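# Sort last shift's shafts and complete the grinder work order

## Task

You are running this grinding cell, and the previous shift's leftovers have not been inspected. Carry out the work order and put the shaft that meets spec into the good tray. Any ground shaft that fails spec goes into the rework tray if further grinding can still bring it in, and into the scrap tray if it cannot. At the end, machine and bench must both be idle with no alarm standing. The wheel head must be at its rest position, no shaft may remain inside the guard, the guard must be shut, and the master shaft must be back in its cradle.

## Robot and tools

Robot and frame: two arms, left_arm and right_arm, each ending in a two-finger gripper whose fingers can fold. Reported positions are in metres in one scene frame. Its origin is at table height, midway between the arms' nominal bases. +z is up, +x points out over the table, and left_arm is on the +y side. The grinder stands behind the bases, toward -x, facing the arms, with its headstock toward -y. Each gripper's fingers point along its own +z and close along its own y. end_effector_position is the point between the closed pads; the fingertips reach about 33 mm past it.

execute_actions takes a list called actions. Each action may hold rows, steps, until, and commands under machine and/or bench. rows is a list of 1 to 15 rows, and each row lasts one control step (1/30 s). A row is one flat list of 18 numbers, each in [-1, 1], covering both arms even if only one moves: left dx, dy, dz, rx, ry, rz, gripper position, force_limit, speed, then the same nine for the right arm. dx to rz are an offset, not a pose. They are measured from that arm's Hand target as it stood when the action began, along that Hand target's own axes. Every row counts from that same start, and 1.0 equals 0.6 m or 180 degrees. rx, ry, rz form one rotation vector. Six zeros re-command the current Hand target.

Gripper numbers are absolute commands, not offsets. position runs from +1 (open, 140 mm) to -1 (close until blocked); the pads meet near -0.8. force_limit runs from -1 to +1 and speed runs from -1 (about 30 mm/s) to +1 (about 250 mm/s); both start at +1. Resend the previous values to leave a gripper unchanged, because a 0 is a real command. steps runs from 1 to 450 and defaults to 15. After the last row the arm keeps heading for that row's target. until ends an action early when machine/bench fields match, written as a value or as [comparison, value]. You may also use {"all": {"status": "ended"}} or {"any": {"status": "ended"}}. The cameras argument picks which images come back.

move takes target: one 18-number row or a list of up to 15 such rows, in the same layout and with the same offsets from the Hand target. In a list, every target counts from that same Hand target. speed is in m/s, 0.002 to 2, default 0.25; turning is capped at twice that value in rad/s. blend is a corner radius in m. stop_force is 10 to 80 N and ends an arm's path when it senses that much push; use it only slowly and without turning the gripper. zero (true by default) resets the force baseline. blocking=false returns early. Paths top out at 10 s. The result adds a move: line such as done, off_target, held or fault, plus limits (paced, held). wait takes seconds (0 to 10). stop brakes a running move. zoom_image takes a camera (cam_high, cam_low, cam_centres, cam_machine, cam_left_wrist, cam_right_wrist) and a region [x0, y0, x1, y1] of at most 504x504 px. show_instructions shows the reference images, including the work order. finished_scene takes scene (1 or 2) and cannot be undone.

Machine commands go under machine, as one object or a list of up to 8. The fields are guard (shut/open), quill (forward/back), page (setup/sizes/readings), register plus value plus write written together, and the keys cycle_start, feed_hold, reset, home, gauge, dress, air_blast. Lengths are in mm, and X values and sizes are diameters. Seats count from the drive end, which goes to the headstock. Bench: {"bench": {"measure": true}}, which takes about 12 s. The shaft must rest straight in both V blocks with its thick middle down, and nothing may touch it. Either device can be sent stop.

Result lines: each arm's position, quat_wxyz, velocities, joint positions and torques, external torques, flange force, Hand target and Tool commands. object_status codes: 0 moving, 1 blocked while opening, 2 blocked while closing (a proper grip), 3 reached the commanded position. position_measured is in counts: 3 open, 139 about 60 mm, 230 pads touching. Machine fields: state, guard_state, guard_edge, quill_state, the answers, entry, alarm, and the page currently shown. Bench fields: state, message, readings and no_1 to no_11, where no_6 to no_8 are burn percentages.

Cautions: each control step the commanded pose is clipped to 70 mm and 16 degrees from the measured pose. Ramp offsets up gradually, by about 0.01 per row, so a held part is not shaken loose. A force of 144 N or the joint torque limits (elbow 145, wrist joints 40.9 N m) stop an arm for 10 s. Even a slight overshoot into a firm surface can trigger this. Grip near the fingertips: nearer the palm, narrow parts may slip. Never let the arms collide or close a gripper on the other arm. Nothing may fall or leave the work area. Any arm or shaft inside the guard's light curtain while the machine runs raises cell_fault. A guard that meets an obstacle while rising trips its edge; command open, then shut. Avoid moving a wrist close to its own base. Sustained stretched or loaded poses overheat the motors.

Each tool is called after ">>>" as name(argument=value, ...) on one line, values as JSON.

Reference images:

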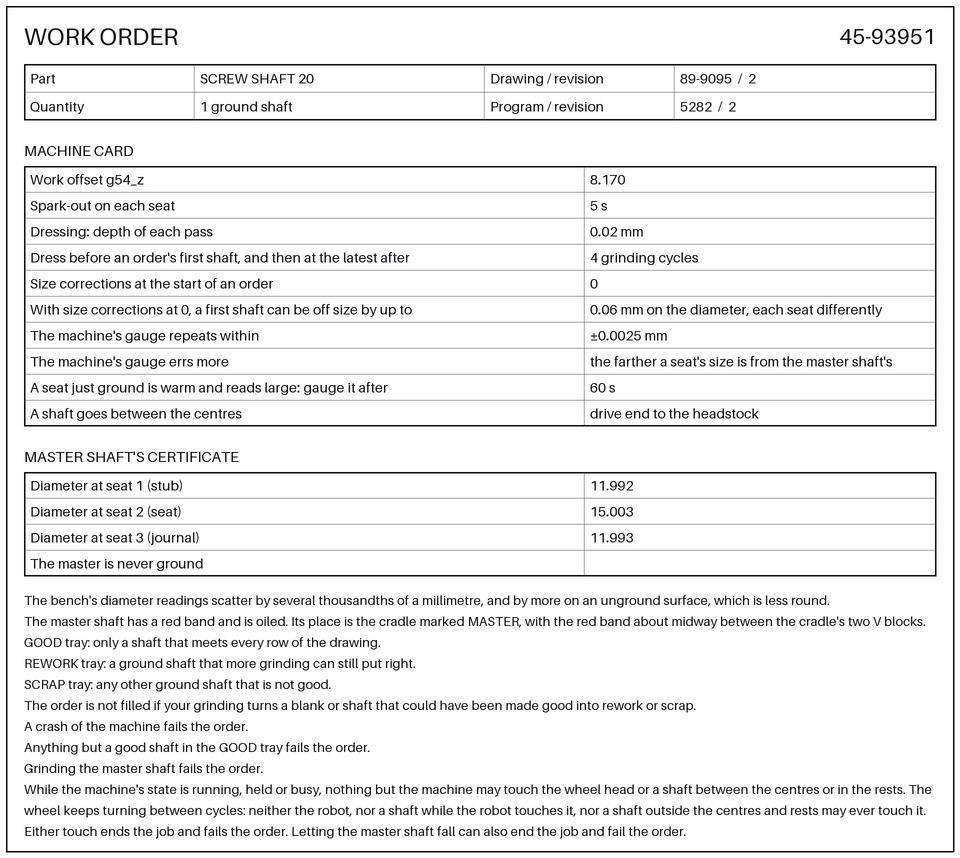

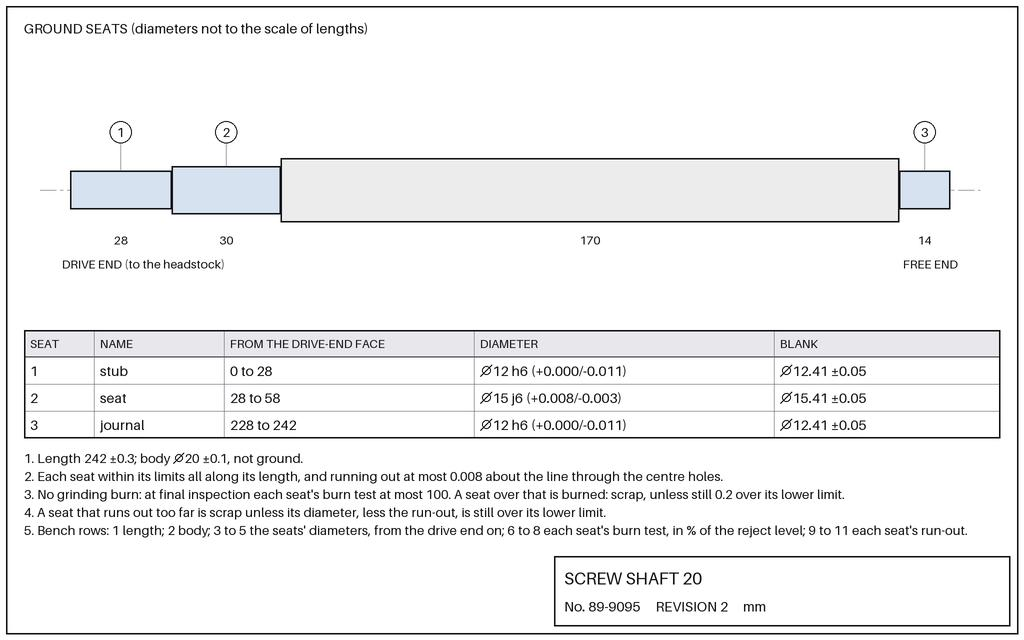

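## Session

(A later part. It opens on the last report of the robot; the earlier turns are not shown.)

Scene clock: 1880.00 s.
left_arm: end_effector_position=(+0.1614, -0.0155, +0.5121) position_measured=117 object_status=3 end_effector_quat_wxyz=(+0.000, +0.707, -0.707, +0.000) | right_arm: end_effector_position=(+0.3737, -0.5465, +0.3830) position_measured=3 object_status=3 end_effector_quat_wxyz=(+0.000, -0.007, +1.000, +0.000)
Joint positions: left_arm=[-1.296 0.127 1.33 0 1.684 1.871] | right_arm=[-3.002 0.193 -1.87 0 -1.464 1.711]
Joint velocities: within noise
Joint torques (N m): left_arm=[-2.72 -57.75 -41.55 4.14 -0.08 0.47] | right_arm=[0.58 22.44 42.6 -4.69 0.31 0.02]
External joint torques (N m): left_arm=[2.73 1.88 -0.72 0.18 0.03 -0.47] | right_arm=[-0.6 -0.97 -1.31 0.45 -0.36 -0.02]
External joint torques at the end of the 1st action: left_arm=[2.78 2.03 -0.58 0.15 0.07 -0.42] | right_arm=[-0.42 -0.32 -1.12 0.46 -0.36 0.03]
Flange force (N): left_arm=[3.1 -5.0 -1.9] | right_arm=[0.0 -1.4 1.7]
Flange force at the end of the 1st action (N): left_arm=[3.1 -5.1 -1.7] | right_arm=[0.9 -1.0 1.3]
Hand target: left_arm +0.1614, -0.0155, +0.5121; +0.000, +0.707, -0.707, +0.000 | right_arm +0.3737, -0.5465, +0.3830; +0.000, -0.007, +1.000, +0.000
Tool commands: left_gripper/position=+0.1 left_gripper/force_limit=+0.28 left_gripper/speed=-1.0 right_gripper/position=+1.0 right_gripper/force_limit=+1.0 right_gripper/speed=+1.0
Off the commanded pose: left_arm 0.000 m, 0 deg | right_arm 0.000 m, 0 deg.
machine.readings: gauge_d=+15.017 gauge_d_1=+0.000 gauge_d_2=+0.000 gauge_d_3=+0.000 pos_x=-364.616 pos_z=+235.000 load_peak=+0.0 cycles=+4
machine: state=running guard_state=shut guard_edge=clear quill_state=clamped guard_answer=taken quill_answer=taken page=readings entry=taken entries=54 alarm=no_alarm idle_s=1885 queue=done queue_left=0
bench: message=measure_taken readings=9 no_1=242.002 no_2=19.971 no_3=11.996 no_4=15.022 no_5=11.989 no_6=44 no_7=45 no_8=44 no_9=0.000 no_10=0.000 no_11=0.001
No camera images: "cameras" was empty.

>>> execute_actions(actions=[{"steps":450,"until":{"machine":{"state":["!=","running"]}}},{"steps":60,"machine":[{"page":"setup"},{"dress":true}]},{"steps":450,"until":{"machine":{"state":["!=","running"]}}},{"steps":450,"until":{"machine":{"state":["!=","running"]}}}], cameras=[])

>>> execute_actions(actions=[{"steps":450,"until":{"machine":{"state":["!=","running"]}}},{"steps":450,"until":{"machine":{"state":["!=","running"]}}}], cameras=[])

Scene clock: 1919.37 s.
left_arm: end_effector_position=(+0.1614, -0.0155, +0.5121) position_measured=117 object_status=3 end_effector_quat_wxyz=(+0.000, +0.707, -0.707, +0.000) | right_arm: end_effector_position=(+0.3737, -0.5465, +0.3830) position_measured=3 object_status=3 end_effector_quat_wxyz=(+0.000, -0.007, +1.000, +0.000)
Joint positions: left_arm=[-1.296 0.127 1.33 0 1.684 1.871] | right_arm=[-3.002 0.193 -1.87 0 -1.464 1.711]
Joint velocities: within noise
Joint torques (N m): left_arm=[-2.66 -57.71 -41.64 4.12 -0.1 0.38] | right_arm=[0.1 22.28 42.69 -4.72 0.3 0.01]
External joint torques (N m): left_arm=[2.43 2.51 -0.36 0.16 0.05 -0.38] | right_arm=[-0.13 -0.56 -1.31 0.47 -0.35 -0.01]
External joint torques at the end of the 1st action: left_arm=[2.69 2.48 -0.35 0.16 0.03 -0.43] | right_arm=[-0.55 -0.51 -1.15 0.41 -0.37 -0.04]
External joint torques at the end of the 2nd action: left_arm=[2.43 3.11 -0.43 0.16 0.02 -0.45] | right_arm=[-0.4 -1.06 -1.24 0.51 -0.33 -0.04]
External joint torques at the end of the 3rd action: left_arm=[2.93 1.9 -0.68 0.23 0.02 -0.41] | right_arm=[-0.36 -0.83 -1.3 0.45 -0.33 -0.02]
Flange force (N): left_arm=[3.6 -4.8 -1.3] | right_arm=[0.9 -0.4 1.6]
Flange force at the end of the 1st action (N): left_arm=[3.4 -5.1 -1.2] | right_arm=[0.6 -1.4 1.3]
Flange force at the end of the 2nd action (N): left_arm=[4.6 -5.1 -1.5] | right_arm=[-0.2 -1.0 1.6]
Flange force at the end of the 3rd action (N): left_arm=[3.0 -5.3 -1.8] | right_arm=[0.3 -0.9 1.7]
Hand target: left_arm +0.1614, -0.0155, +0.5121; +0.000, +0.707, -0.707, +0.000 | right_arm +0.3737, -0.5465, +0.3830; +0.000, -0.007, +1.000, +0.000
Tool commands: left_gripper/position=+0.1 left_gripper/force_limit=+0.28 left_gripper/speed=-1.0 right_gripper/position=+1.0 right_gripper/force_limit=+1.0 right_gripper/speed=+1.0
Off the commanded pose: left_arm 0.000 m, 0 deg | right_arm 0.000 m, 0 deg.
machine.setup: program=+5282 g54_z=+8.170 wheel_d=+283.146 sparkout_s=+5.0 dress_depth=+0.020 gauge_at=+2 gauge_zero=+0.097 program_revision=+2 since_dress=+0 stored1_number=+9000 stored1_revision=+1 stored2_number=+3220 stored2_revision=+5 stored3_number=+7042 stored3_revision=+4 stored4_number=+5282 stored4_revision=+2
machine: state=done guard_state=shut guard_edge=clear quill_state=clamped guard_answer=taken quill_answer=taken page=setup entry=taken entries=55 alarm=no_alarm idle_s=1924 queue=done queue_left=0
bench: message=measure_taken readings=9 no_1=242.002 no_2=19.971 no_3=11.996 no_4=15.022 no_5=11.989 no_6=44 no_7=45 no_8=44 no_9=0.000 no_10=0.000 no_11=0.001
No camera images: "cameras" was empty.

Scene clock: 1919.63 s.
left_arm: end_effector_position=(+0.1614, -0.0155, +0.5121) position_measured=117 object_status=3 end_effector_quat_wxyz=(+0.000, +0.707, -0.707, +0.000) | right_arm: end_effector_position=(+0.3737, -0.5465, +0.3830) position_measured=3 object_status=3 end_effector_quat_wxyz=(+0.000, -0.007, +1.000, +0.000)
Joint positions: left_arm=[-1.296 0.127 1.33 0 1.684 1.871] | right_arm=[-3.002 0.193 -1.87 0 -1.464 1.711]
Joint velocities: within noise
Joint torques (N m): left_arm=[-2.57 -57.67 -41.6 4.15 -0.07 0.45] | right_arm=[0.56 22.6 42.58 -4.69 0.25 0.04]
External joint torques (N m): left_arm=[2.46 2.09 -0.5 0.14 0.02 -0.45] | right_arm=[-0.53 -0.85 -1.19 0.44 -0.3 -0.04]
External joint torques at the end of the 1st action: left_arm=[2.94 2.21 -0.64 0.15 0.01 -0.4] | right_arm=[-0.43 -1.02 -1.19 0.47 -0.33 -0.05]
Flange force (N): left_arm=[3.2 -4.6 -1.4] | right_arm=[0.1 -1.3 1.6]
Flange force at the end of the 1st action (N): left_arm=[3.4 -5.5 -1.7] | right_arm=[-0.2 -1.1 1.6]
Hand target: left_arm +0.1614, -0.0155, +0.5121; +0.000, +0.707, -0.707, +0.000 | right_arm +0.3737, -0.5465, +0.3830; +0.000, -0.007, +1.000, +0.000
Tool commands: left_gripper/position=+0.1 left_gripper/force_limit=+0.28 left_gripper/speed=-1.0 right_gripper/position=+1.0 right_gripper/force_limit=+1.0 right_gripper/speed=+1.0
Off the commanded pose: left_arm 0.000 m, 0 deg | right_arm 0.000 m, 0 deg.
machine.setup: program=+5282 g54_z=+8.170 wheel_d=+283.146 sparkout_s=+5.0 dress_depth=+0.020 gauge_at=+2 gauge_zero=+0.097 program_revision=+2 since_dress=+0 stored1_number=+9000 stored1_revision=+1 stored2_number=+3220 stored2_revision=+5 stored3_number=+7042 stored3_revision=+4 stored4_number=+5282 stored4_revision=+2
machine: state=done guard_state=shut guard_edge=clear quill_state=clamped guard_answer=taken quill_answer=taken page=setup entry=taken entries=55 alarm=no_alarm idle_s=1924 queue=done queue_left=0
bench: message=measure_taken readings=9 no_1=242.002 no_2=19.971 no_3=11.996 no_4=15.022 no_5=11.989 no_6=44 no_7=45 no_8=44 no_9=0.000 no_10=0.000 no_11=0.001
No camera images: "cameras" was empty.

>>> execute_actions(actions=[{"machine":[{"page":"readings"},{"register":"size_2","value":0.0,"write":true},{"cycle_start":true}],"steps":60},{"steps":450,"until":{"machine":{"state":["!=","running"]}}},{"steps":450,"until":{"machine":{"state":["!=","running"]}}},{"steps":350,"until":{"machine":{"state":["!=","running"]}}}], cameras=[])

>>> execute_actions(actions=[{"steps":450,"until":{"machine":{"state":["!=","running"]}}},{"steps":450,"until":{"machine":{"state":["!=","running"]}}},{"steps":450,"until":{"machine":{"state":["!=","running"]}}}], cameras=[])

>>> execute_actions(actions=[{"steps":450,"until":{"machine":{"state":["!=","running"]}}},{"steps":450,"until":{"machine":{"state":["!=","running"]}}},{"steps":450,"until":{"machine":{"state":["!=","running"]}}}], cameras=[])

>>> execute_actions(actions=[{"steps":450,"until":{"machine":{"state":["!=","running"]}}},{"steps":450,"until":{"machine":{"state":["!=","running"]}}},{"steps":450,"until":{"machine":{"state":["!=","running"]}}}], cameras=[])

>>> execute_actions(actions=[{"steps":450,"until":{"machine":{"state":["!=","running"]}}},{"steps":450,"until":{"machine":{"state":["!=","running"]}}},{"steps":450,"until":{"machine":{"state":["!=","running"]}}}], cameras=[])

Scene clock: 1974.17 s.
left_arm: end_effector_position=(+0.1614, -0.0155, +0.5121) position_measured=117 object_status=3 end_effector_quat_wxyz=(+0.000, +0.707, -0.707, +0.000) | right_arm: end_effector_position=(+0.3737, -0.5465, +0.3830) position_measured=3 object_status=3 end_effector_quat_wxyz=(+0.000, -0.007, +1.000, +0.000)
Joint positions: left_arm=[-1.296 0.127 1.33 0 1.684 1.871] | right_arm=[-3.002 0.193 -1.87 0 -1.464 1.711]
Joint velocities: within noise
Joint torques (N m): left_arm=[-2.79 -57.77 -41.58 4.13 -0.09 0.42] | right_arm=[0.25 22.42 42.51 -4.74 0.31 0.03]
External joint torques (N m): left_arm=[2.81 2.45 -0.39 0.16 0.05 -0.42] | right_arm=[-0.28 -0.66 -1.11 0.49 -0.36 -0.03]
External joint torques at the end of the 1st action: left_arm=[2.43 1.76 -0.77 0.19 0.07 -0.42] | right_arm=[-0.66 -0.68 -1.15 0.46 -0.32 -0.07]
External joint torques at the end of the 2nd action: left_arm=[2.65 2.71 -0.29 0.17 0 -0.4] | right_arm=[-0.39 -0.76 -1.4 0.48 -0.35 0.02]
External joint torques at the end of the 3rd action: left_arm=[3.26 2.39 -0.45 0.19 -0.01 -0.46] | right_arm=[-0.48 -0.91 -1.32 0.46 -0.33 -0.04]
Flange force (N): left_arm=[3.4 -5.3 -1.3] | right_arm=[0.4 -0.7 1.3]
Flange force at the end of the 1st action (N): left_arm=[3.2 -4.6 -2.0] | right_arm=[0.3 -1.7 1.4]
Flange force at the end of the 2nd action (N): left_arm=[3.7 -5.1 -1.1] | right_arm=[0.6 -0.9 1.8]
Flange force at the end of the 3rd action (N): left_arm=[3.2 -5.9 -1.3] | right_arm=[0.2 -1.2 1.8]
Hand target: left_arm +0.1614, -0.0155, +0.5121; +0.000, +0.707, -0.707, +0.000 | right_arm +0.3737, -0.5465, +0.3830; +0.000, -0.007, +1.000, +0.000
Tool commands: left_gripper/position=+0.1 left_gripper/force_limit=+0.28 left_gripper/speed=-1.0 right_gripper/position=+1.0 right_gripper/force_limit=+1.0 right_gripper/speed=+1.0
Off the commanded pose: left_arm 0.000 m, 0 deg | right_arm 0.000 m, 0 deg.
machine.readings: gauge_d=+15.017 gauge_d_1=+0.000 gauge_d_2=+0.000 gauge_d_3=+0.000 pos_x=-364.661 pos_z=+14.000 load_peak=+0.0 cycles=+5
machine: state=running guard_state=shut guard_edge=clear quill_state=clamped guard_answer=taken quill_answer=taken page=readings entry=taken entries=57 alarm=no_alarm idle_s=1978 queue=running queue_left=0
bench: message=measure_taken readings=9 no_1=242.002 no_2=19.971 no_3=11.996 no_4=15.022 no_5=11.989 no_6=44 no_7=45 no_8=44 no_9=0.000 no_10=0.000 no_11=0.001
No camera images: "cameras" was empty.

Scene clock: 2019.37 s.
left_arm: end_effector_position=(+0.1614, -0.0155, +0.5121) position_measured=117 object_status=3 end_effector_quat_wxyz=(+0.000, +0.707, -0.707, +0.000) | right_arm: end_effector_position=(+0.3737, -0.5465, +0.3830) position_measured=3 object_status=3 end_effector_quat_wxyz=(+0.000, -0.007, +1.000, +0.000)
Joint positions: left_arm=[-1.296 0.127 1.33 0 1.684 1.871] | right_arm=[-3.002 0.193 -1.87 0 -1.464 1.711]
Joint velocities: within noise
Joint torques (N m): left_arm=[-2.69 -57.8 -41.54 4.16 -0.04 0.46] | right_arm=[0.69 22.38 42.64 -4.71 0.24 0.02]
External joint torques (N m): left_arm=[2.86 1.74 -0.78 0.17 -0.01 -0.46] | right_arm=[-0.63 -0.7 -1.27 0.46 -0.3 -0.02]
External joint torques at the end of the 1st action: left_arm=[3.2 2.65 -0.55 0.2 0.02 -0.43] | right_arm=[-0.45 -0.43 -1.12 0.47 -0.33 -0.03]
External joint torques at the end of the 2nd action: left_arm=[2.34 1.61 -0.83 0.17 0.05 -0.43] | right_arm=[-0.34 -0.75 -1.16 0.48 -0.34 -0.05]
Flange force (N): left_arm=[3.0 -5.1 -1.9] | right_arm=[0.4 -1.5 1.7]
Flange force at the end of the 1st action (N): left_arm=[3.8 -6.1 -1.6] | right_arm=[0.7 -1.1 1.3]
Flange force at the end of the 2nd action (N): left_arm=[3.1 -4.3 -2.1] | right_arm=[0.3 -0.9 1.4]
Hand target: left_arm +0.1614, -0.0155, +0.5121; +0.000, +0.707, -0.707, +0.000 | right_arm +0.3737, -0.5465, +0.3830; +0.000, -0.007, +1.000, +0.000
Tool commands: left_gripper/position=+0.1 left_gripper/force_limit=+0.28 left_gripper/speed=-1.0 right_gripper/position=+1.0 right_gripper/force_limit=+1.0 right_gripper/speed=+1.0
Off the commanded pose: left_arm 0.000 m, 0 deg | right_arm 0.000 m, 0 deg.
machine.readings: gauge_d=+15.017 gauge_d_1=+0.000 gauge_d_2=+0.000 gauge_d_3=+0.000 pos_x=-361.403 pos_z=+43.000 load_peak=+0.0 cycles=+5
machine: state=running guard_state=shut guard_edge=clear quill_state=clamped guard_answer=taken quill_answer=taken page=readings entry=taken entries=57 alarm=no_alarm idle_s=2023 queue=running queue_left=0
bench: message=measure_taken readings=9 no_1=242.002 no_2=19.971 no_3=11.996 no_4=15.022 no_5=11.989 no_6=44 no_7=45 no_8=44 no_9=0.000 no_10=0.000 no_11=0.001
No camera images: "cameras" was empty.

Scene clock: 2064.57 s.
left_arm: end_effector_position=(+0.1614, -0.0155, +0.5121) position_measured=117 object_status=3 end_effector_quat_wxyz=(+0.000, +0.707, -0.707, +0.000) | right_arm: end_effector_position=(+0.3737, -0.5465, +0.3830) position_measured=3 object_status=3 end_effector_quat_wxyz=(+0.000, -0.007, +1.000, +0.000)
Joint positions: left_arm=[-1.296 0.127 1.33 0 1.684 1.871] | right_arm=[-3.002 0.193 -1.87 0 -1.464 1.711]
Joint velocities: within noise
Joint torques (N m): left_arm=[-3.13 -57.74 -41.49 4.19 -0.07 0.42] | right_arm=[0.28 22.61 42.69 -4.72 0.31 0]
External joint torques (N m): left_arm=[3 2.21 -0.8 0.13 0.02 -0.42] | right_arm=[-0.28 -0.87 -1.3 0.47 -0.37 0.01]
External joint torques at the end of the 1st action: left_arm=[2.94 2.14 -0.64 0.21 -0.02 -0.43] | right_arm=[-0.5 -0.27 -1.2 0.47 -0.33 -0.04]
External joint torques at the end of the 2nd action: left_arm=[3.01 2.9 -0.59 0.17 -0.01 -0.45] | right_arm=[-0.34 -0.73 -1.09 0.45 -0.28 -0.04]
Flange force (N): left_arm=[3.6 -5.7 -2.1] | right_arm=[0.3 -0.6 1.6]
Flange force at the end of the 1st action (N): left_arm=[3.3 -5.4 -1.7] | right_arm=[1.1 -1.3 1.4]
Flange force at the end of the 2nd action (N): left_arm=[4.3 -5.9 -1.7] | right_arm=[0.2 -0.9 1.4]
Hand target: left_arm +0.1614, -0.0155, +0.5121; +0.000, +0.707, -0.707, +0.000 | right_arm +0.3737, -0.5465, +0.3830; +0.000, -0.007, +1.000, +0.000
Tool commands: left_gripper/position=+0.1 left_gripper/force_limit=+0.28 left_gripper/speed=-1.0 right_gripper/position=+1.0 right_gripper/force_limit=+1.0 right_gripper/speed=+1.0
Off the commanded pose: left_arm 0.000 m, 0 deg | right_arm 0.000 m, 0 deg.
machine.readings: gauge_d=+15.017 gauge_d_1=+0.000 gauge_d_2=+0.000 gauge_d_3=+0.000 pos_x=-361.804 pos_z=+43.000 load_peak=+0.0 cycles=+5
machine: state=running guard_state=shut guard_edge=clear quill_state=clamped guard_answer=taken quill_answer=taken page=readings entry=taken entries=57 alarm=no_alarm idle_s=2068 queue=running queue_left=0
bench: message=measure_taken readings=9 no_1=242.002 no_2=19.971 no_3=11.996 no_4=15.022 no_5=11.989 no_6=44 no_7=45 no_8=44 no_9=0.000 no_10=0.000 no_11=0.001
No camera images: "cameras" was empty.

Scene clock: 2109.77 s.
left_arm: end_effector_position=(+0.1614, -0.0155, +0.5121) position_measured=117 object_status=3 end_effector_quat_wxyz=(+0.000, +0.707, -0.707, +0.000) | right_arm: end_effector_position=(+0.3737, -0.5465, +0.3830) position_measured=3 object_status=3 end_effector_quat_wxyz=(+0.000, -0.007, +1.000, +0.000)
Joint positions: left_arm=[-1.296 0.127 1.33 0 1.684 1.871] | right_arm=[-3.002 0.193 -1.87 0 -1.464 1.711]
Joint velocities: within noise
Joint torques (N m): left_arm=[-2.77 -57.91 -41.65 4.19 -0.03 0.42] | right_arm=[0.53 22.57 42.61 -4.72 0.26 0.01]
External joint torques (N m): left_arm=[3 2.16 -0.6 0.14 -0.02 -0.42] | right_arm=[-0.56 -0.54 -1.18 0.47 -0.32 -0.01]
External joint torques at the end of the 1st action: left_arm=[3.45 2.11 -0.61 0.19 0.01 -0.46] | right_arm=[-0.53 -0.75 -1.22 0.48 -0.36 -0.02]
External joint torques at the end of the 2nd action: left_arm=[3.25 1.92 -0.49 0.14 0.04 -0.44] | right_arm=[-0.36 -0.36 -1.04 0.46 -0.36 -0.03]
Flange force (N): left_arm=[3.2 -5.5 -1.6] | right_arm=[0.6 -1.3 1.5]
Flange force at the end of the 1st action (N): left_arm=[2.9 -6.1 -1.6] | right_arm=[0.3 -1.3 1.5]
Flange force at the end of the 2nd action (N): left_arm=[2.5 -5.7 -1.4] | right_arm=[0.8 -0.9 1.1]
Hand target: left_arm +0.1614, -0.0155, +0.5121; +0.000, +0.707, -0.707, +0.000 | right_arm +0.3737, -0.5465, +0.3830; +0.000, -0.007, +1.000, +0.000
Tool commands: left_gripper/position=+0.1 left_gripper/force_limit=+0.28 left_gripper/speed=-1.0 right_gripper/position=+1.0 right_gripper/force_limit=+1.0 right_gripper/speed=+1.0
Off the commanded pose: left_arm 0.000 m, 0 deg | right_arm 0.000 m, 0 deg.
machine.readings: gauge_d=+15.017 gauge_d_1=+0.000 gauge_d_2=+0.000 gauge_d_3=+0.000 pos_x=-364.389 pos_z=+235.000 load_peak=+1.3 cycles=+5
machine: state=running guard_state=shut guard_edge=clear quill_state=clamped guard_answer=taken quill_answer=taken page=readings entry=taken entries=57 alarm=no_alarm idle_s=2113 queue=running queue_left=0
bench: message=measure_taken readings=9 no_1=242.002 no_2=19.971 no_3=11.996 no_4=15.022 no_5=11.989 no_6=44 no_7=45 no_8=44 no_9=0.000 no_10=0.000 no_11=0.001
No camera images: "cameras" was empty.

Scene clock: 2154.97 s.
left_arm: end_effector_position=(+0.1614, -0.0155, +0.5121) position_measured=117 object_status=3 end_effector_quat_wxyz=(+0.000, +0.707, -0.707, +0.000) | right_arm: end_effector_position=(+0.3737, -0.5465, +0.3830) position_measured=3 object_status=3 end_effector_quat_wxyz=(+0.000, -0.007, +1.000, +0.000)
Joint positions: left_arm=[-1.296 0.127 1.33 0 1.684 1.871] | right_arm=[-3.002 0.193 -1.87 0 -1.464 1.711]
Joint velocities: within noise
Joint torques (N m): left_arm=[-2.88 -58.1 -41.61 4.15 -0.08 0.43] | right_arm=[0.27 22.49 42.6 -4.69 0.26 0.03]
External joint torques (N m): left_arm=[2.95 2.47 -0.63 0.17 0.03 -0.43] | right_arm=[-0.27 -0.77 -1.19 0.44 -0.32 -0.03]
External joint torques at the end of the 1st action: left_arm=[2.92 2.95 -0.49 0.13 0.01 -0.41] | right_arm=[-0.4 -0.58 -1.24 0.45 -0.33 -0.02]
External joint torques at the end of the 2nd action: left_arm=[3.26 2.28 -0.46 0.19 0.05 -0.41] | right_arm=[-0.52 -0.53 -1.14 0.45 -0.31 0]
Flange force (N): left_arm=[3.8 -5.6 -1.8] | right_arm=[0.3 -0.7 1.5]
Flange force at the end of the 1st action (N): left_arm=[4.3 -5.8 -1.6] | right_arm=[0.7 -1.0 1.6]
Flange force at the end of the 2nd action (N): left_arm=[3.0 -5.9 -1.4] | right_arm=[0.6 -1.2 1.4]
Hand target: left_arm +0.1614, -0.0155, +0.5121; +0.000, +0.707, -0.707, +0.000 | right_arm +0.3737, -0.5465, +0.3830; +0.000, -0.007, +1.000, +0.000
Tool commands: left_gripper/position=+0.1 left_gripper/force_limit=+0.28 left_gripper/speed=-1.0 right_gripper/position=+1.0 right_gripper/force_limit=+1.0 right_gripper/speed=+1.0
Off the commanded pose: left_arm 0.000 m, 0 deg | right_arm 0.000 m, 0 deg.
machine.readings: gauge_d=+15.017 gauge_d_1=+0.000 gauge_d_2=+0.000 gauge_d_3=+0.000 pos_x=-364.688 pos_z=+235.000 load_peak=+1.3 cycles=+5
machine: state=running guard_state=shut guard_edge=clear quill_state=clamped guard_answer=taken quill_answer=taken page=readings entry=taken entries=57 alarm=no_alarm idle_s=2157 queue=running queue_left=0
bench: message=measure_taken readings=9 no_1=242.002 no_2=19.971 no_3=11.996 no_4=15.022 no_5=11.989 no_6=44 no_7=45 no_8=44 no_9=0.000 no_10=0.000 no_11=0.001
No camera images: "cameras" was empty.

>>> execute_actions(actions=[{"steps":450,"until":{"machine":{"state":["!=","running"]}}},{"steps":450,"machine":[{"register":"gauge_at","value":2,"write":true,"gauge":true}],"until":{"any":{"status":"ended"}}}], cameras=[])

Scene clock: 2175.57 s.
left_arm: end_effector_position=(+0.1614, -0.0155, +0.5121) position_measured=117 object_status=3 end_effector_quat_wxyz=(+0.000, +0.707, -0.707, +0.000) | right_arm: end_effector_position=(+0.3737, -0.5465, +0.3830) position_measured=3 object_status=3 end_effector_quat_wxyz=(+0.000, -0.007, +1.000, +0.000)
Joint positions: left_arm=[-1.296 0.127 1.33 0 1.684 1.871] | right_arm=[-3.002 0.193 -1.87 0 -1.464 1.711]
Joint velocities: within noise
Joint torques (N m): left_arm=[-2.88 -58.16 -41.57 4.1 -0.09 0.42] | right_arm=[0.64 22.56 42.64 -4.7 0.32 0.04]
External joint torques (N m): left_arm=[2.67 2.2 -0.78 0.21 0.04 -0.42] | right_arm=[-0.75 -0.42 -1.19 0.44 -0.38 -0.04]
External joint torques at the end of the 1st action: left_arm=[2.62 2.21 -0.5 0.15 0.03 -0.42] | right_arm=[-0.39 -0.91 -1.31 0.46 -0.3 -0.08]
Flange force (N): left_arm=[3.7 -5.2 -2.1] | right_arm=[0.7 -1.8 1.4]
Flange force at the end of the 1st action (N): left_arm=[3.3 -4.9 -1.5] | right_arm=[0.2 -1.1 1.8]
Hand target: left_arm +0.1614, -0.0155, +0.5121; +0.000, +0.707, -0.707, +0.000 | right_arm +0.3737, -0.5465, +0.3830; +0.000, -0.007, +1.000, +0.000
Tool commands: left_gripper/position=+0.1 left_gripper/force_limit=+0.28 left_gripper/speed=-1.0 right_gripper/position=+1.0 right_gripper/force_limit=+1.0 right_gripper/speed=+1.0
Off the commanded pose: left_arm 0.000 m, 0 deg | right_arm 0.000 m, 0 deg.
machine.readings: gauge_d=+15.017 gauge_d_1=+0.000 gauge_d_2=+0.000 gauge_d_3=+0.000 pos_x=+0.000 pos_z=+37.910 load_peak=+1.3 cycles=+5
machine: state=running guard_state=shut guard_edge=clear quill_state=clamped guard_answer=taken quill_answer=taken page=readings entry=refused_busy entries=59 alarm=no_alarm idle_s=2178 queue=dropped queue_left=0
bench: message=measure_taken readings=9 no_1=242.002 no_2=19.971 no_3=11.996 no_4=15.022 no_5=11.989 no_6=44 no_7=45 no_8=44 no_9=0.000 no_10=0.000 no_11=0.001
No camera images: "cameras" was empty.

>>> execute_actions(actions=[{"steps":450,"until":{"machine":{"state":["!=","running"]}}},{"steps":450,"machine":[{"register":"gauge_at","value":2,"write":true,"gauge":true}],"until":{"any":{"status":"ended"}}}], cameras=[])

>>> wait(seconds=0.1, cameras=[])

Scene clock: 2184.17 s.
left_arm: end_effector_position=(+0.1614, -0.0155, +0.5121) position_measured=117 object_status=3 end_effector_quat_wxyz=(+0.000, +0.707, -0.707, +0.000) | right_arm: end_effector_position=(+0.3737, -0.5465, +0.3830) position_measured=3 object_status=3 end_effector_quat_wxyz=(+0.000, -0.007, +1.000, +0.000)
Joint positions: left_arm=[-1.296 0.127 1.33 0 1.684 1.871] | right_arm=[-3.002 0.193 -1.87 0 -1.464 1.711]
Joint velocities: within noise
Joint torques (N m): left_arm=[-3.03 -57.91 -41.68 4.15 -0.03 0.43] | right_arm=[0.32 22.38 42.63 -4.66 0.27 0.03]
External joint torques (N m): left_arm=[2.98 2.26 -0.53 0.15 -0.02 -0.43] | right_arm=[-0.26 -1.1 -1.33 0.42 -0.31 -0.03]
External joint torques at the end of the 1st action: left_arm=[3.35 1.92 -0.61 0.22 0.01 -0.45] | right_arm=[-0.3 -0.62 -1.23 0.45 -0.31 -0.05]
Flange force (N): left_arm=[3.2 -5.5 -1.4] | right_arm=[-0.1 -0.7 1.8]
Flange force at the end of the 1st action (N): left_arm=[2.7 -5.9 -1.6] | right_arm=[0.6 -0.8 1.6]
Hand target: left_arm +0.1614, -0.0155, +0.5121; +0.000, +0.707, -0.707, +0.000 | right_arm +0.3737, -0.5465, +0.3830; +0.000, -0.007, +1.000, +0.000
Tool commands: left_gripper/position=+0.1 left_gripper/force_limit=+0.28 left_gripper/speed=-1.0 right_gripper/position=+1.0 right_gripper/force_limit=+1.0 right_gripper/speed=+1.0
Off the commanded pose: left_arm 0.000 m, 0 deg | right_arm 0.000 m, 0 deg.
machine.readings: gauge_d=+15.003 gauge_d_1=+0.000 gauge_d_2=+15.003 gauge_d_3=+0.000 pos_x=+0.000 pos_z=+0.000 load_peak=+1.3 cycles=+6
machine: state=done guard_state=shut guard_edge=clear quill_state=clamped guard_answer=taken quill_answer=taken page=readings entry=taken entries=61 alarm=no_alarm idle_s=8 queue=done queue_left=0
bench: message=measure_taken readings=9 no_1=242.002 no_2=19.971 no_3=11.996 no_4=15.022 no_5=11.989 no_6=44 no_7=45 no_8=44 no_9=0.000 no_10=0.000 no_11=0.001
No camera images: "cameras" was empty.

Scene clock: 2184.27 s.
left_arm: end_effector_position=(+0.1614, -0.0155, +0.5121) position_measured=117 object_status=3 end_effector_quat_wxyz=(+0.000, +0.707, -0.707, +0.000) | right_arm: end_effector_position=(+0.3737, -0.5465, +0.3830) position_measured=3 object_status=3 end_effector_quat_wxyz=(+0.000, -0.007, +1.000, +0.000)
Joint positions: left_arm=[-1.296 0.127 1.33 0 1.684 1.871] | right_arm=[-3.002 0.193 -1.87 0 -1.464 1.711]
Joint velocities: within noise
Joint torques (N m): left_arm=[-2.99 -58.06 -41.67 4.13 -0.05 0.43] | right_arm=[0.8 22.47 42.74 -4.68 0.27 -0.01]
External joint torques (N m): left_arm=[2.99 2.96 -0.28 0.15 0 -0.43] | right_arm=[-0.86 -0.47 -1.29 0.43 -0.32 0.01]
Flange force (N): left_arm=[3.9 -5.7 -1.1] | right_arm=[0.7 -2.0 1.6]
Hand target: left_arm +0.1614, -0.0155, +0.5121; +0.000, +0.707, -0.707, +0.000 | right_arm +0.3737, -0.5465, +0.3830; +0.000, -0.007, +1.000, +0.000
Tool commands: left_gripper/position=+0.1 left_gripper/force_limit=+0.28 left_gripper/speed=-1.0 right_gripper/position=+1.0 right_gripper/force_limit=+1.0 right_gripper/speed=+1.0
Off the commanded pose: left_arm 0.000 m, 0 deg | right_arm 0.000 m, 0 deg.
machine.readings: gauge_d=+15.003 gauge_d_1=+0.000 gauge_d_2=+15.003 gauge_d_3=+0.000 pos_x=+0.000 pos_z=+0.000 load_peak=+1.3 cycles=+6
machine: state=done guard_state=shut guard_edge=clear quill_state=clamped guard_answer=taken quill_answer=taken page=readings entry=taken entries=61 alarm=no_alarm idle_s=8 queue=done queue_left=0
bench: message=measure_taken readings=9 no_1=242.002 no_2=19.971 no_3=11.996 no_4=15.022 no_5=11.989 no_6=44 no_7=45 no_8=44 no_9=0.000 no_10=0.000 no_11=0.001
wait: 0.10 s
No camera images: "cameras" was empty.

>>> execute_actions(actions=[{"steps":450},{"steps":450},{"steps":450},{"steps":350}], cameras=[])

>>> execute_actions(actions=[{"steps":300,"machine":[{"gauge":true}],"until":{"any":{"status":"ended"}}}], cameras=[])

>>> execute_actions(actions=[{"steps":300,"machine":[{"gauge":true}],"until":{"any":{"status":"ended"}}}], cameras=[])

>>> execute_actions(actions=[{"steps":300,"machine":[{"gauge":true}],"until":{"any":{"status":"ended"}}}], cameras=[])

>>> execute_actions(actions=[{"steps":300,"machine":[{"gauge":true}],"until":{"any":{"status":"ended"}}}], cameras=[])

Scene clock: 2248.60 s.
left_arm: end_effector_position=(+0.1614, -0.0155, +0.5121) position_measured=117 object_status=3 end_effector_quat_wxyz=(+0.000, +0.707, -0.707, +0.000) | right_arm: end_effector_position=(+0.3737, -0.5465, +0.3830) position_measured=3 object_status=3 end_effector_quat_wxyz=(+0.000, -0.007, +1.000, +0.000)
Joint positions: left_arm=[-1.296 0.127 1.33 0 1.684 1.871] | right_arm=[-3.002 0.193 -1.87 0 -1.464 1.711]
Joint velocities: within noise
Joint torques (N m): left_arm=[-2.7 -57.79 -41.6 4.12 -0.08 0.45] | right_arm=[0.47 22.35 42.71 -4.69 0.27 -0.02]
External joint torques (N m): left_arm=[2.96 2.34 -0.46 0.19 0.03 -0.45] | right_arm=[-0.38 -1.04 -1.45 0.46 -0.32 0.02]
External joint torques at the end of the 1st action: left_arm=[2.9 1.92 -0.88 0.24 0.04 -0.43] | right_arm=[-0.73 -0.65 -1.22 0.45 -0.32 -0.03]
External joint torques at the end of the 2nd action: left_arm=[2.61 2.57 -0.51 0.17 0.02 -0.45] | right_arm=[-0.47 -0.55 -1.25 0.45 -0.35 -0.01]
External joint torques at the end of the 3rd action: left_arm=[2.85 2.21 -0.46 0.18 0.05 -0.46] | right_arm=[-0.53 -0.69 -1.17 0.45 -0.33 -0.03]
Flange force (N): left_arm=[3.3 -5.4 -1.4] | right_arm=[0.2 -0.8 2.0]
Flange force at the end of the 1st action (N): left_arm=[3.4 -5.4 -2.2] | right_arm=[0.4 -1.8 1.6]
Flange force at the end of the 2nd action (N): left_arm=[3.9 -5.1 -1.6] | right_arm=[0.7 -1.1 1.5]
Flange force at the end of the 3rd action (N): left_arm=[3.1 -5.2 -1.4] | right_arm=[0.3 -1.3 1.4]
Hand target: left_arm +0.1614, -0.0155, +0.5121; +0.000, +0.707, -0.707, +0.000 | right_arm +0.3737, -0.5465, +0.3830; +0.000, -0.007, +1.000, +0.000
Tool commands: left_gripper/position=+0.1 left_gripper/force_limit=+0.28 left_gripper/speed=-1.0 right_gripper/position=+1.0 right_gripper/force_limit=+1.0 right_gripper/speed=+1.0
Off the commanded pose: left_arm 0.000 m, 0 deg | right_arm 0.000 m, 0 deg.
machine.readings: gauge_d=+15.003 gauge_d_1=+0.000 gauge_d_2=+15.003 gauge_d_3=+0.000 pos_x=+0.000 pos_z=+0.000 load_peak=+1.3 cycles=+6
machine: state=done guard_state=shut guard_edge=clear quill_state=clamped guard_answer=taken quill_answer=taken page=readings entry=taken entries=61 alarm=no_alarm idle_s=72 queue=done queue_left=0
bench: message=measure_taken readings=9 no_1=242.002 no_2=19.971 no_3=11.996 no_4=15.022 no_5=11.989 no_6=44 no_7=45 no_8=44 no_9=0.000 no_10=0.000 no_11=0.001
No camera images: "cameras" was empty.

Scene clock: 2252.87 s.
left_arm: end_effector_position=(+0.1614, -0.0155, +0.5121) position_measured=117 object_status=3 end_effector_quat_wxyz=(+0.000, +0.707, -0.707, +0.000) | right_arm: end_effector_position=(+0.3737, -0.5465, +0.3830) position_measured=3 object_status=3 end_effector_quat_wxyz=(+0.000, -0.007, +1.000, +0.000)
Joint positions: left_arm=[-1.296 0.127 1.33 0 1.684 1.871] | right_arm=[-3.002 0.193 -1.87 0 -1.464 1.711]
Joint velocities: within noise
Joint torques (N m): left_arm=[-2.65 -57.54 -41.61 4.13 -0.07 0.44] | right_arm=[0.66 22.21 42.67 -4.69 0.31 0.05]
External joint torques (N m): left_arm=[2.56 1.75 -0.72 0.19 0.02 -0.44] | right_arm=[-0.73 -0.27 -1.24 0.44 -0.36 -0.05]
Flange force (N): left_arm=[3.0 -4.7 -1.8] | right_arm=[1.1 -1.8 1.4]
Hand target: left_arm +0.1614, -0.0155, +0.5121; +0.000, +0.707, -0.707, +0.000 | right_arm +0.3737, -0.5465, +0.3830; +0.000, -0.007, +1.000, +0.000
Tool commands: left_gripper/position=+0.1 left_gripper/force_limit=+0.28 left_gripper/speed=-1.0 right_gripper/position=+1.0 right_gripper/force_limit=+1.0 right_gripper/speed=+1.0
Off the commanded pose: left_arm 0.000 m, 0 deg | right_arm 0.000 m, 0 deg.
machine.readings: gauge_d=+15.003 gauge_d_1=+0.000 gauge_d_2=+15.003 gauge_d_3=+0.000 pos_x=+0.000 pos_z=+0.000 load_peak=+1.3 cycles=+6
machine: state=done guard_state=shut guard_edge=clear quill_state=clamped guard_answer=taken quill_answer=taken page=readings entry=taken entries=62 alarm=no_alarm idle_s=76 queue=done queue_left=0
bench: message=measure_taken readings=9 no_1=242.002 no_2=19.971 no_3=11.996 no_4=15.022 no_5=11.989 no_6=44 no_7=45 no_8=44 no_9=0.000 no_10=0.000 no_11=0.001
No camera images: "cameras" was empty.

Scene clock: 2257.13 s.
left_arm: end_effector_position=(+0.1614, -0.0155, +0.5121) position_measured=117 object_status=3 end_effector_quat_wxyz=(+0.000, +0.707, -0.707, +0.000) | right_arm: end_effector_position=(+0.3737, -0.5465, +0.3830) position_measured=3 object_status=3 end_effector_quat_wxyz=(+0.000, -0.007, +1.000, +0.000)
Joint positions: left_arm=[-1.296 0.127 1.33 0 1.684 1.871] | right_arm=[-3.002 0.193 -1.87 0 -1.464 1.711]
Joint velocities: within noise
Joint torques (N m): left_arm=[-2.9 -57.93 -41.69 4.1 -0.15 0.42] | right_arm=[0.58 22.42 42.54 -4.69 0.28 0.02]
External joint torques (N m): left_arm=[2.53 2.77 -0.41 0.19 0.09 -0.42] | right_arm=[-0.6 -0.75 -1.2 0.45 -0.34 -0.02]
Flange force (N): left_arm=[4.0 -5.0 -1.5] | right_arm=[0.3 -1.4 1.5]
Hand target: left_arm +0.1614, -0.0155, +0.5121; +0.000, +0.707, -0.707, +0.000 | right_arm +0.3737, -0.5465, +0.3830; +0.000, -0.007, +1.000, +0.000
Tool commands: left_gripper/position=+0.1 left_gripper/force_limit=+0.28 left_gripper/speed=-1.0 right_gripper/position=+1.0 right_gripper/force_limit=+1.0 right_gripper/speed=+1.0
Off the commanded pose: left_arm 0.000 m, 0 deg | right_arm 0.000 m, 0 deg.
machine.readings: gauge_d=+15.003 gauge_d_1=+0.000 gauge_d_2=+15.003 gauge_d_3=+0.000 pos_x=+0.000 pos_z=+0.000 load_peak=+1.3 cycles=+6
machine: state=done guard_state=shut guard_edge=clear quill_state=clamped guard_answer=taken quill_answer=taken page=readings entry=taken entries=63 alarm=no_alarm idle_s=80 queue=done queue_left=0
bench: message=measure_taken readings=9 no_1=242.002 no_2=19.971 no_3=11.996 no_4=15.022 no_5=11.989 no_6=44 no_7=45 no_8=44 no_9=0.000 no_10=0.000 no_11=0.001
No camera images: "cameras" was empty.

Scene clock: 2261.40 s.
left_arm: end_effector_position=(+0.1614, -0.0155, +0.5121) position_measured=117 object_status=3 end_effector_quat_wxyz=(+0.000, +0.707, -0.707, +0.000) | right_arm: end_effector_position=(+0.3737, -0.5465, +0.3830) position_measured=3 object_status=3 end_effector_quat_wxyz=(+0.000, -0.007, +1.000, +0.000)
Joint positions: left_arm=[-1.296 0.127 1.33 0 1.684 1.871] | right_arm=[-3.002 0.193 -1.87 0 -1.464 1.711]
Joint velocities: within noise
Joint torques (N m): left_arm=[-2.6 -57.78 -41.61 4.1 -0.08 0.42] | right_arm=[0.55 22.28 42.66 -4.72 0.27 0.03]
External joint torques (N m): left_arm=[2.84 1.98 -0.57 0.23 0.04 -0.42] | right_arm=[-0.47 -0.48 -1.26 0.48 -0.32 -0.03]
Flange force (N): left_arm=[2.9 -5.2 -1.6] | right_arm=[0.8 -1.2 1.6]
Hand target: left_arm +0.1614, -0.0155, +0.5121; +0.000, +0.707, -0.707, +0.000 | right_arm +0.3737, -0.5465, +0.3830; +0.000, -0.007, +1.000, +0.000
Tool commands: left_gripper/position=+0.1 left_gripper/force_limit=+0.28 left_gripper/speed=-1.0 right_gripper/position=+1.0 right_gripper/force_limit=+1.0 right_gripper/speed=+1.0
Off the commanded pose: left_arm 0.000 m, 0 deg | right_arm 0.000 m, 0 deg.
machine.readings: gauge_d=+15.002 gauge_d_1=+0.000 gauge_d_2=+15.002 gauge_d_3=+0.000 pos_x=+0.000 pos_z=+0.000 load_peak=+1.3 cycles=+6
machine: state=done guard_state=shut guard_edge=clear quill_state=clamped guard_answer=taken quill_answer=taken page=readings entry=taken entries=64 alarm=no_alarm idle_s=84 queue=done queue_left=0
bench: message=measure_taken readings=9 no_1=242.002 no_2=19.971 no_3=11.996 no_4=15.022 no_5=11.989 no_6=44 no_7=45 no_8=44 no_9=0.000 no_10=0.000 no_11=0.001
No camera images: "cameras" was empty.

Scene clock: 2265.67 s.
left_arm: end_effector_position=(+0.1614, -0.0155, +0.5121) position_measured=117 object_status=3 end_effector_quat_wxyz=(+0.000, +0.707, -0.707, +0.000) | right_arm: end_effector_position=(+0.3737, -0.5465, +0.3830) position_measured=3 object_status=3 end_effector_quat_wxyz=(+0.000, -0.007, +1.000, +0.000)
Joint positions: left_arm=[-1.296 0.127 1.33 0 1.684 1.871] | right_arm=[-3.002 0.193 -1.87 0 -1.464 1.711]
Joint velocities: within noise
Joint torques (N m): left_arm=[-2.71 -57.8 -41.62 4.13 -0.08 0.45] | right_arm=[0.5 22.42 42.56 -4.7 0.31 0.02]
External joint torques (N m): left_arm=[2.63 2.98 -0.34 0.16 0.02 -0.45] | right_arm=[-0.51 -0.28 -1.06 0.45 -0.37 -0.02]
Flange force (N): left_arm=[4.2 -5.2 -1.3] | right_arm=[0.9 -1.3 1.1]
Hand target: left_arm +0.1614, -0.0155, +0.5121; +0.000, +0.707, -0.707, +0.000 | right_arm +0.3737, -0.5465, +0.3830; +0.000, -0.007, +1.000, +0.000
Tool commands: left_gripper/position=+0.1 left_gripper/force_limit=+0.28 left_gripper/speed=-1.0 right_gripper/position=+1.0 right_gripper/force_limit=+1.0 right_gripper/speed=+1.0
Off the commanded pose: left_arm 0.000 m, 0 deg | right_arm 0.000 m, 0 deg.
machine.readings: gauge_d=+15.003 gauge_d_1=+0.000 gauge_d_2=+15.003 gauge_d_3=+0.000 pos_x=+0.000 pos_z=+0.000 load_peak=+1.3 cycles=+6
machine: state=done guard_state=shut guard_edge=clear quill_state=clamped guard_answer=taken quill_answer=taken page=readings entry=taken entries=65 alarm=no_alarm idle_s=89 queue=done queue_left=0
bench: message=measure_taken readings=9 no_1=242.002 no_2=19.971 no_3=11.996 no_4=15.022 no_5=11.989 no_6=44 no_7=45 no_8=44 no_9=0.000 no_10=0.000 no_11=0.001
No camera images: "cameras" was empty.

>>> execute_actions(actions=[{"steps":150,"machine":{"guard":"open"},"until":{"machine":{"guard_state":"open"}}}], cameras=[])

>>> move(target=[0.0075,0.9357,-0.0133,0,0,0,0.1,0.28,-1,0,0,0,0,0,0,1,1,1], cameras=[])

Scene clock: 2279.67 s.
left_arm: end_effector_position=(+0.1614, -0.0155, +0.5121) position_measured=117 object_status=3 end_effector_quat_wxyz=(+0.000, +0.707, -0.707, +0.000) | right_arm: end_effector_position=(+0.3737, -0.5465, +0.3830) position_measured=3 object_status=3 end_effector_quat_wxyz=(+0.000, -0.007, +1.000, +0.000)
Joint positions: left_arm=[-1.296 0.127 1.33 0 1.684 1.871] | right_arm=[-3.002 0.193 -1.87 0 -1.464 1.711]
Joint velocities: within noise
Joint torques (N m): left_arm=[-2.8 -58.13 -41.52 4.14 -0.08 0.42] | right_arm=[0.39 22.19 42.71 -4.75 0.26 0.03]
External joint torques (N m): left_arm=[2.61 2.87 -0.65 0.16 0.03 -0.42] | right_arm=[-0.37 -0.52 -1.33 0.5 -0.31 -0.03]
Flange force (N): left_arm=[4.6 -5.4 -1.9] | right_arm=[0.9 -1.0 1.7]
Hand target: left_arm +0.1614, -0.0155, +0.5121; +0.000, +0.707, -0.707, +0.000 | right_arm +0.3737, -0.5465, +0.3830; +0.000, -0.007, +1.000, +0.000
Tool commands: left_gripper/position=+0.1 left_gripper/force_limit=+0.28 left_gripper/speed=-1.0 right_gripper/position=+1.0 right_gripper/force_limit=+1.0 right_gripper/speed=+1.0
Off the commanded pose: left_arm 0.000 m, 0 deg | right_arm 0.000 m, 0 deg.
machine.readings: gauge_d=+15.003 gauge_d_1=+0.000 gauge_d_2=+15.003 gauge_d_3=+0.000 pos_x=+0.000 pos_z=+0.000 load_peak=+1.3 cycles=+6
machine: state=done guard_state=open guard_edge=clear quill_state=clamped guard_answer=taken quill_answer=taken page=readings entry=taken entries=65 alarm=no_alarm idle_s=103 queue=running queue_left=0
bench: message=measure_taken readings=9 no_1=242.002 no_2=19.971 no_3=11.996 no_4=15.022 no_5=11.989 no_6=44 no_7=45 no_8=44 no_9=0.000 no_10=0.000 no_11=0.001
No camera images: "cameras" was empty.

Scene clock: 2282.40 s.
left_arm: end_effector_position=(-0.4000, -0.0204, +0.5203) position_measured=117 object_status=3 end_effector_quat_wxyz=(+0.000, +0.707, -0.707, +0.000) | right_arm: end_effector_position=(+0.3737, -0.5465, +0.3830) position_measured=3 object_status=3 end_effector_quat_wxyz=(+0.000, -0.007, +1.000, +0.000)
Joint positions: left_arm=[-2.163 0.221 1.203 0 1.717 1.004] | right_arm=[-3.002 0.193 -1.87 0 -1.464 1.711]
Joint velocities: within noise
Joint torques (N m): left_arm=[-3.82 -67.28 -41.3 4.12 -0.09 0.46] | right_arm=[0.55 22.36 42.63 -4.69 0.3 0.01]
External joint torques (N m): left_arm=[3.97 1.5 -0.79 0.23 0.06 -0.46] | right_arm=[-0.59 -0.52 -1.24 0.44 -0.35 -0.01]
Flange force (N): left_arm=[6.4 -2.2 -2.2] | right_arm=[0.7 -1.4 1.5]
Hand target: left_arm -0.4000, -0.0204, +0.5203; +0.000, +0.707, -0.707, +0.000 | right_arm +0.3737, -0.5465, +0.3830; +0.000, -0.007, +1.000, +0.000
Off the commanded pose: left_arm 0.000 m, 0 deg | right_arm 0.000 m, 0 deg.
machine.readings: gauge_d=+15.003 gauge_d_1=+0.000 gauge_d_2=+15.003 gauge_d_3=+0.000 pos_x=+0.000 pos_z=+0.000 load_peak=+1.3 cycles=+6
machine: state=done guard_state=open guard_edge=clear quill_state=clamped guard_answer=taken quill_answer=taken page=readings entry=taken entries=65 alarm=no_alarm idle_s=105 queue=done queue_left=0
bench: message=measure_taken readings=9 no_1=242.002 no_2=19.971 no_3=11.996 no_4=15.022 no_5=11.989 no_6=44 no_7=45 no_8=44 no_9=0.000 no_10=0.000 no_11=0.001
move: done
No camera images: "cameras" was empty.

>>> move(target=[[0.006,0.4145,0,0,0,0,0.1,0.28,-1,0,0,0,0,0,0,1,1,1],[0.006,0.4145,0.367,0,0,0,0.1,0.28,-1,0,0,0,0,0,0,1,1,1]], cameras=["cam_left_wrist","cam_machine"])

Scene clock: 2293.37 s.
left_arm: end_effector_position=(-0.6488, -0.0241, +0.3002) position_measured=117 object_status=3 end_effector_quat_wxyz=(+0.000, +0.707, -0.707, +0.000) | right_arm: end_effector_position=(+0.3737, -0.5465, +0.3830) position_measured=3 object_status=3 end_effector_quat_wxyz=(+0.000, -0.007, +1.000, +0.000)
Joint positions: left_arm=[-2.411 0.487 1.231 0 1.424 0.756] | right_arm=[-3.002 0.193 -1.87 0 -1.464 1.711]
Joint velocities: within noise
Joint torques (N m): left_arm=[-2.91 -94.4 -41.62 4.17 -0.14 0.4] | right_arm=[0.53 22.59 42.7 -4.71 0.27 0.04]
External joint torques (N m): left_arm=[2.84 3.71 -0.29 0.17 0.1 -0.4] | right_arm=[-0.53 -0.88 -1.34 0.46 -0.32 -0.04]
Flange force (N): left_arm=[7.2 3.0 0.3] | right_arm=[0.2 -1.3 1.8]
Hand target: left_arm -0.6488, -0.0241, +0.3001; +0.000, +0.707, -0.707, +0.000 | right_arm +0.3737, -0.5465, +0.3830; +0.000, -0.007, +1.000, +0.000
Off the commanded pose: left_arm 0.000 m, 0 deg | right_arm 0.000 m, 0 deg.
machine.readings: gauge_d=+15.003 gauge_d_1=+0.000 gauge_d_2=+15.003 gauge_d_3=+0.000 pos_x=+0.000 pos_z=+0.000 load_peak=+1.3 cycles=+6
machine: state=done guard_state=open guard_edge=clear quill_state=clamped guard_answer=taken quill_answer=taken page=readings entry=taken entries=65 alarm=no_alarm idle_s=116 queue=done queue_left=0
bench: message=measure_taken readings=9 no_1=242.002 no_2=19.971 no_3=11.996 no_4=15.022 no_5=11.989 no_6=44 no_7=45 no_8=44 no_9=0.000 no_10=0.000 no_11=0.001
move: done
camera_calibration:
cam_left_wrist: T_world_to_cam=[[-0.999749, -0.0220328, 0.00411938, -0.640839], [-0.0194937, 0.945375, 0.3254, -0.0843364], [-0.0110638, 0.325238, -0.945567, 0.427071], [0, 0, 0, 1]] pos_world=[-0.637597, -0.0732897, 0.433907]
Images, in order (width x height): cam_machine 672x504, cam_left_wrist 672x504.

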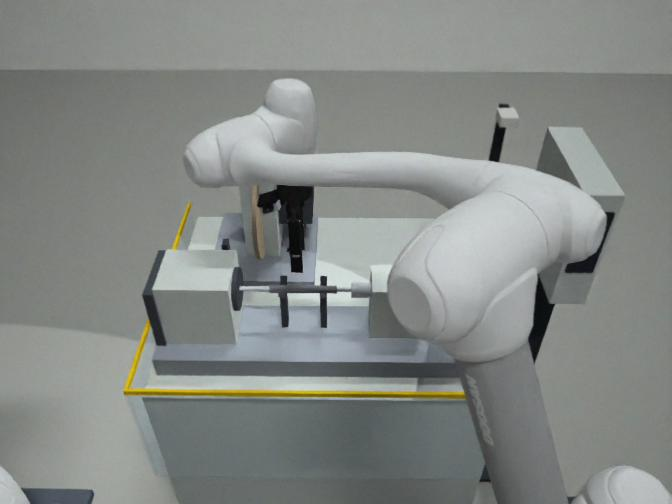

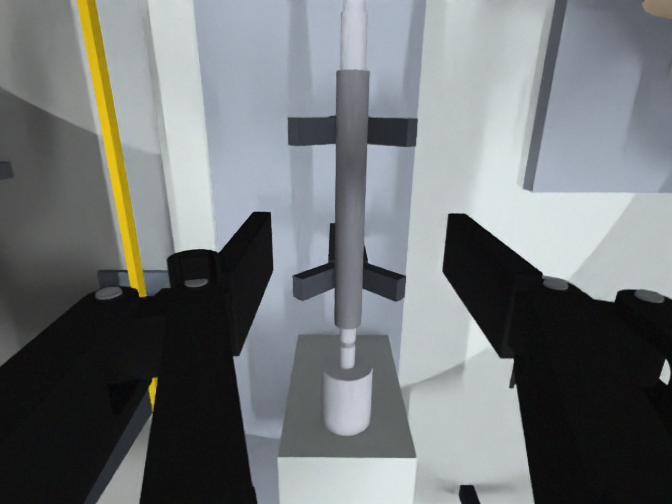

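>>> execute_actions(actions=[{"steps":150,"machine":{"quill":"back"},"until":{"machine":{"quill_state":"back"}}}], cameras=["cam_left_wrist"])

Scene clock: 2301.53 s.
left_arm: end_effector_position=(-0.6488, -0.0241, +0.3001) position_measured=117 object_status=3 end_effector_quat_wxyz=(+0.000, +0.707, -0.707, +0.000) | right_arm: end_effector_position=(+0.3737, -0.5465, +0.3830) position_measured=3 object_status=3 end_effector_quat_wxyz=(+0.000, -0.007, +1.000, +0.000)
Joint positions: left_arm=[-2.411 0.487 1.231 0 1.424 0.756] | right_arm=[-3.002 0.193 -1.87 0 -1.464 1.711]
Joint velocities: within noise
Joint torques (N m): left_arm=[-3.03 -94.64 -41.44 4.19 -0.04 0.45] | right_arm=[0.6 22.36 42.7 -4.69 0.33 0.01]
External joint torques (N m): left_arm=[3.28 3.93 -0.45 0.15 0 -0.45] | right_arm=[-0.62 -0.49 -1.27 0.44 -0.39 -0.01]
Flange force (N): left_arm=[8.0 3.2 0.3] | right_arm=[0.8 -1.5 1.5]
Hand target: left_arm -0.6488, -0.0241, +0.3001; +0.000, +0.707, -0.707, +0.000 | right_arm +0.3737, -0.5465, +0.3830; +0.000, -0.007, +1.000, +0.000
Tool commands: left_gripper/position=+0.1 left_gripper/force_limit=+0.28 left_gripper/speed=-1.0 right_gripper/position=+1.0 right_gripper/force_limit=+1.0 right_gripper/speed=+1.0
Off the commanded pose: left_arm 0.000 m, 0 deg | right_arm 0.000 m, 0 deg.
machine.readings: gauge_d=+15.003 gauge_d_1=+0.000 gauge_d_2=+0.000 gauge_d_3=+0.000 pos_x=+0.000 pos_z=+0.000 load_peak=+1.3 cycles=+6
machine: state=idle guard_state=open guard_edge=clear quill_state=back guard_answer=taken quill_answer=taken page=readings entry=taken entries=65 alarm=no_alarm idle_s=124 queue=running queue_left=0
bench: message=measure_taken readings=9 no_1=242.002 no_2=19.971 no_3=11.996 no_4=15.022 no_5=11.989 no_6=44 no_7=45 no_8=44 no_9=0.000 no_10=0.000 no_11=0.001
camera_calibration:
cam_left_wrist: T_world_to_cam=[[-0.99975, -0.0219995, 0.00402512, -0.640798], [-0.0194929, 0.945376, 0.325399, -0.0842405], [-0.0109638, 0.325239, -0.945568, 0.427168], [0, 0, 0, 1]] pos_world=[-0.637596, -0.0733897, 0.433907]
Images, in order (width x height): cam_left_wrist 672x504.

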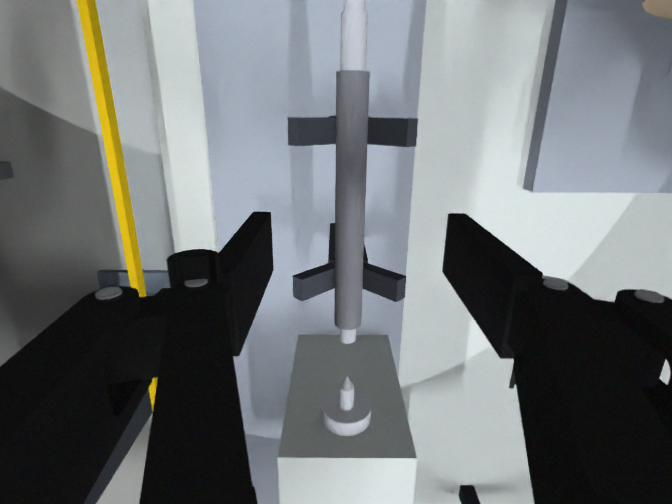

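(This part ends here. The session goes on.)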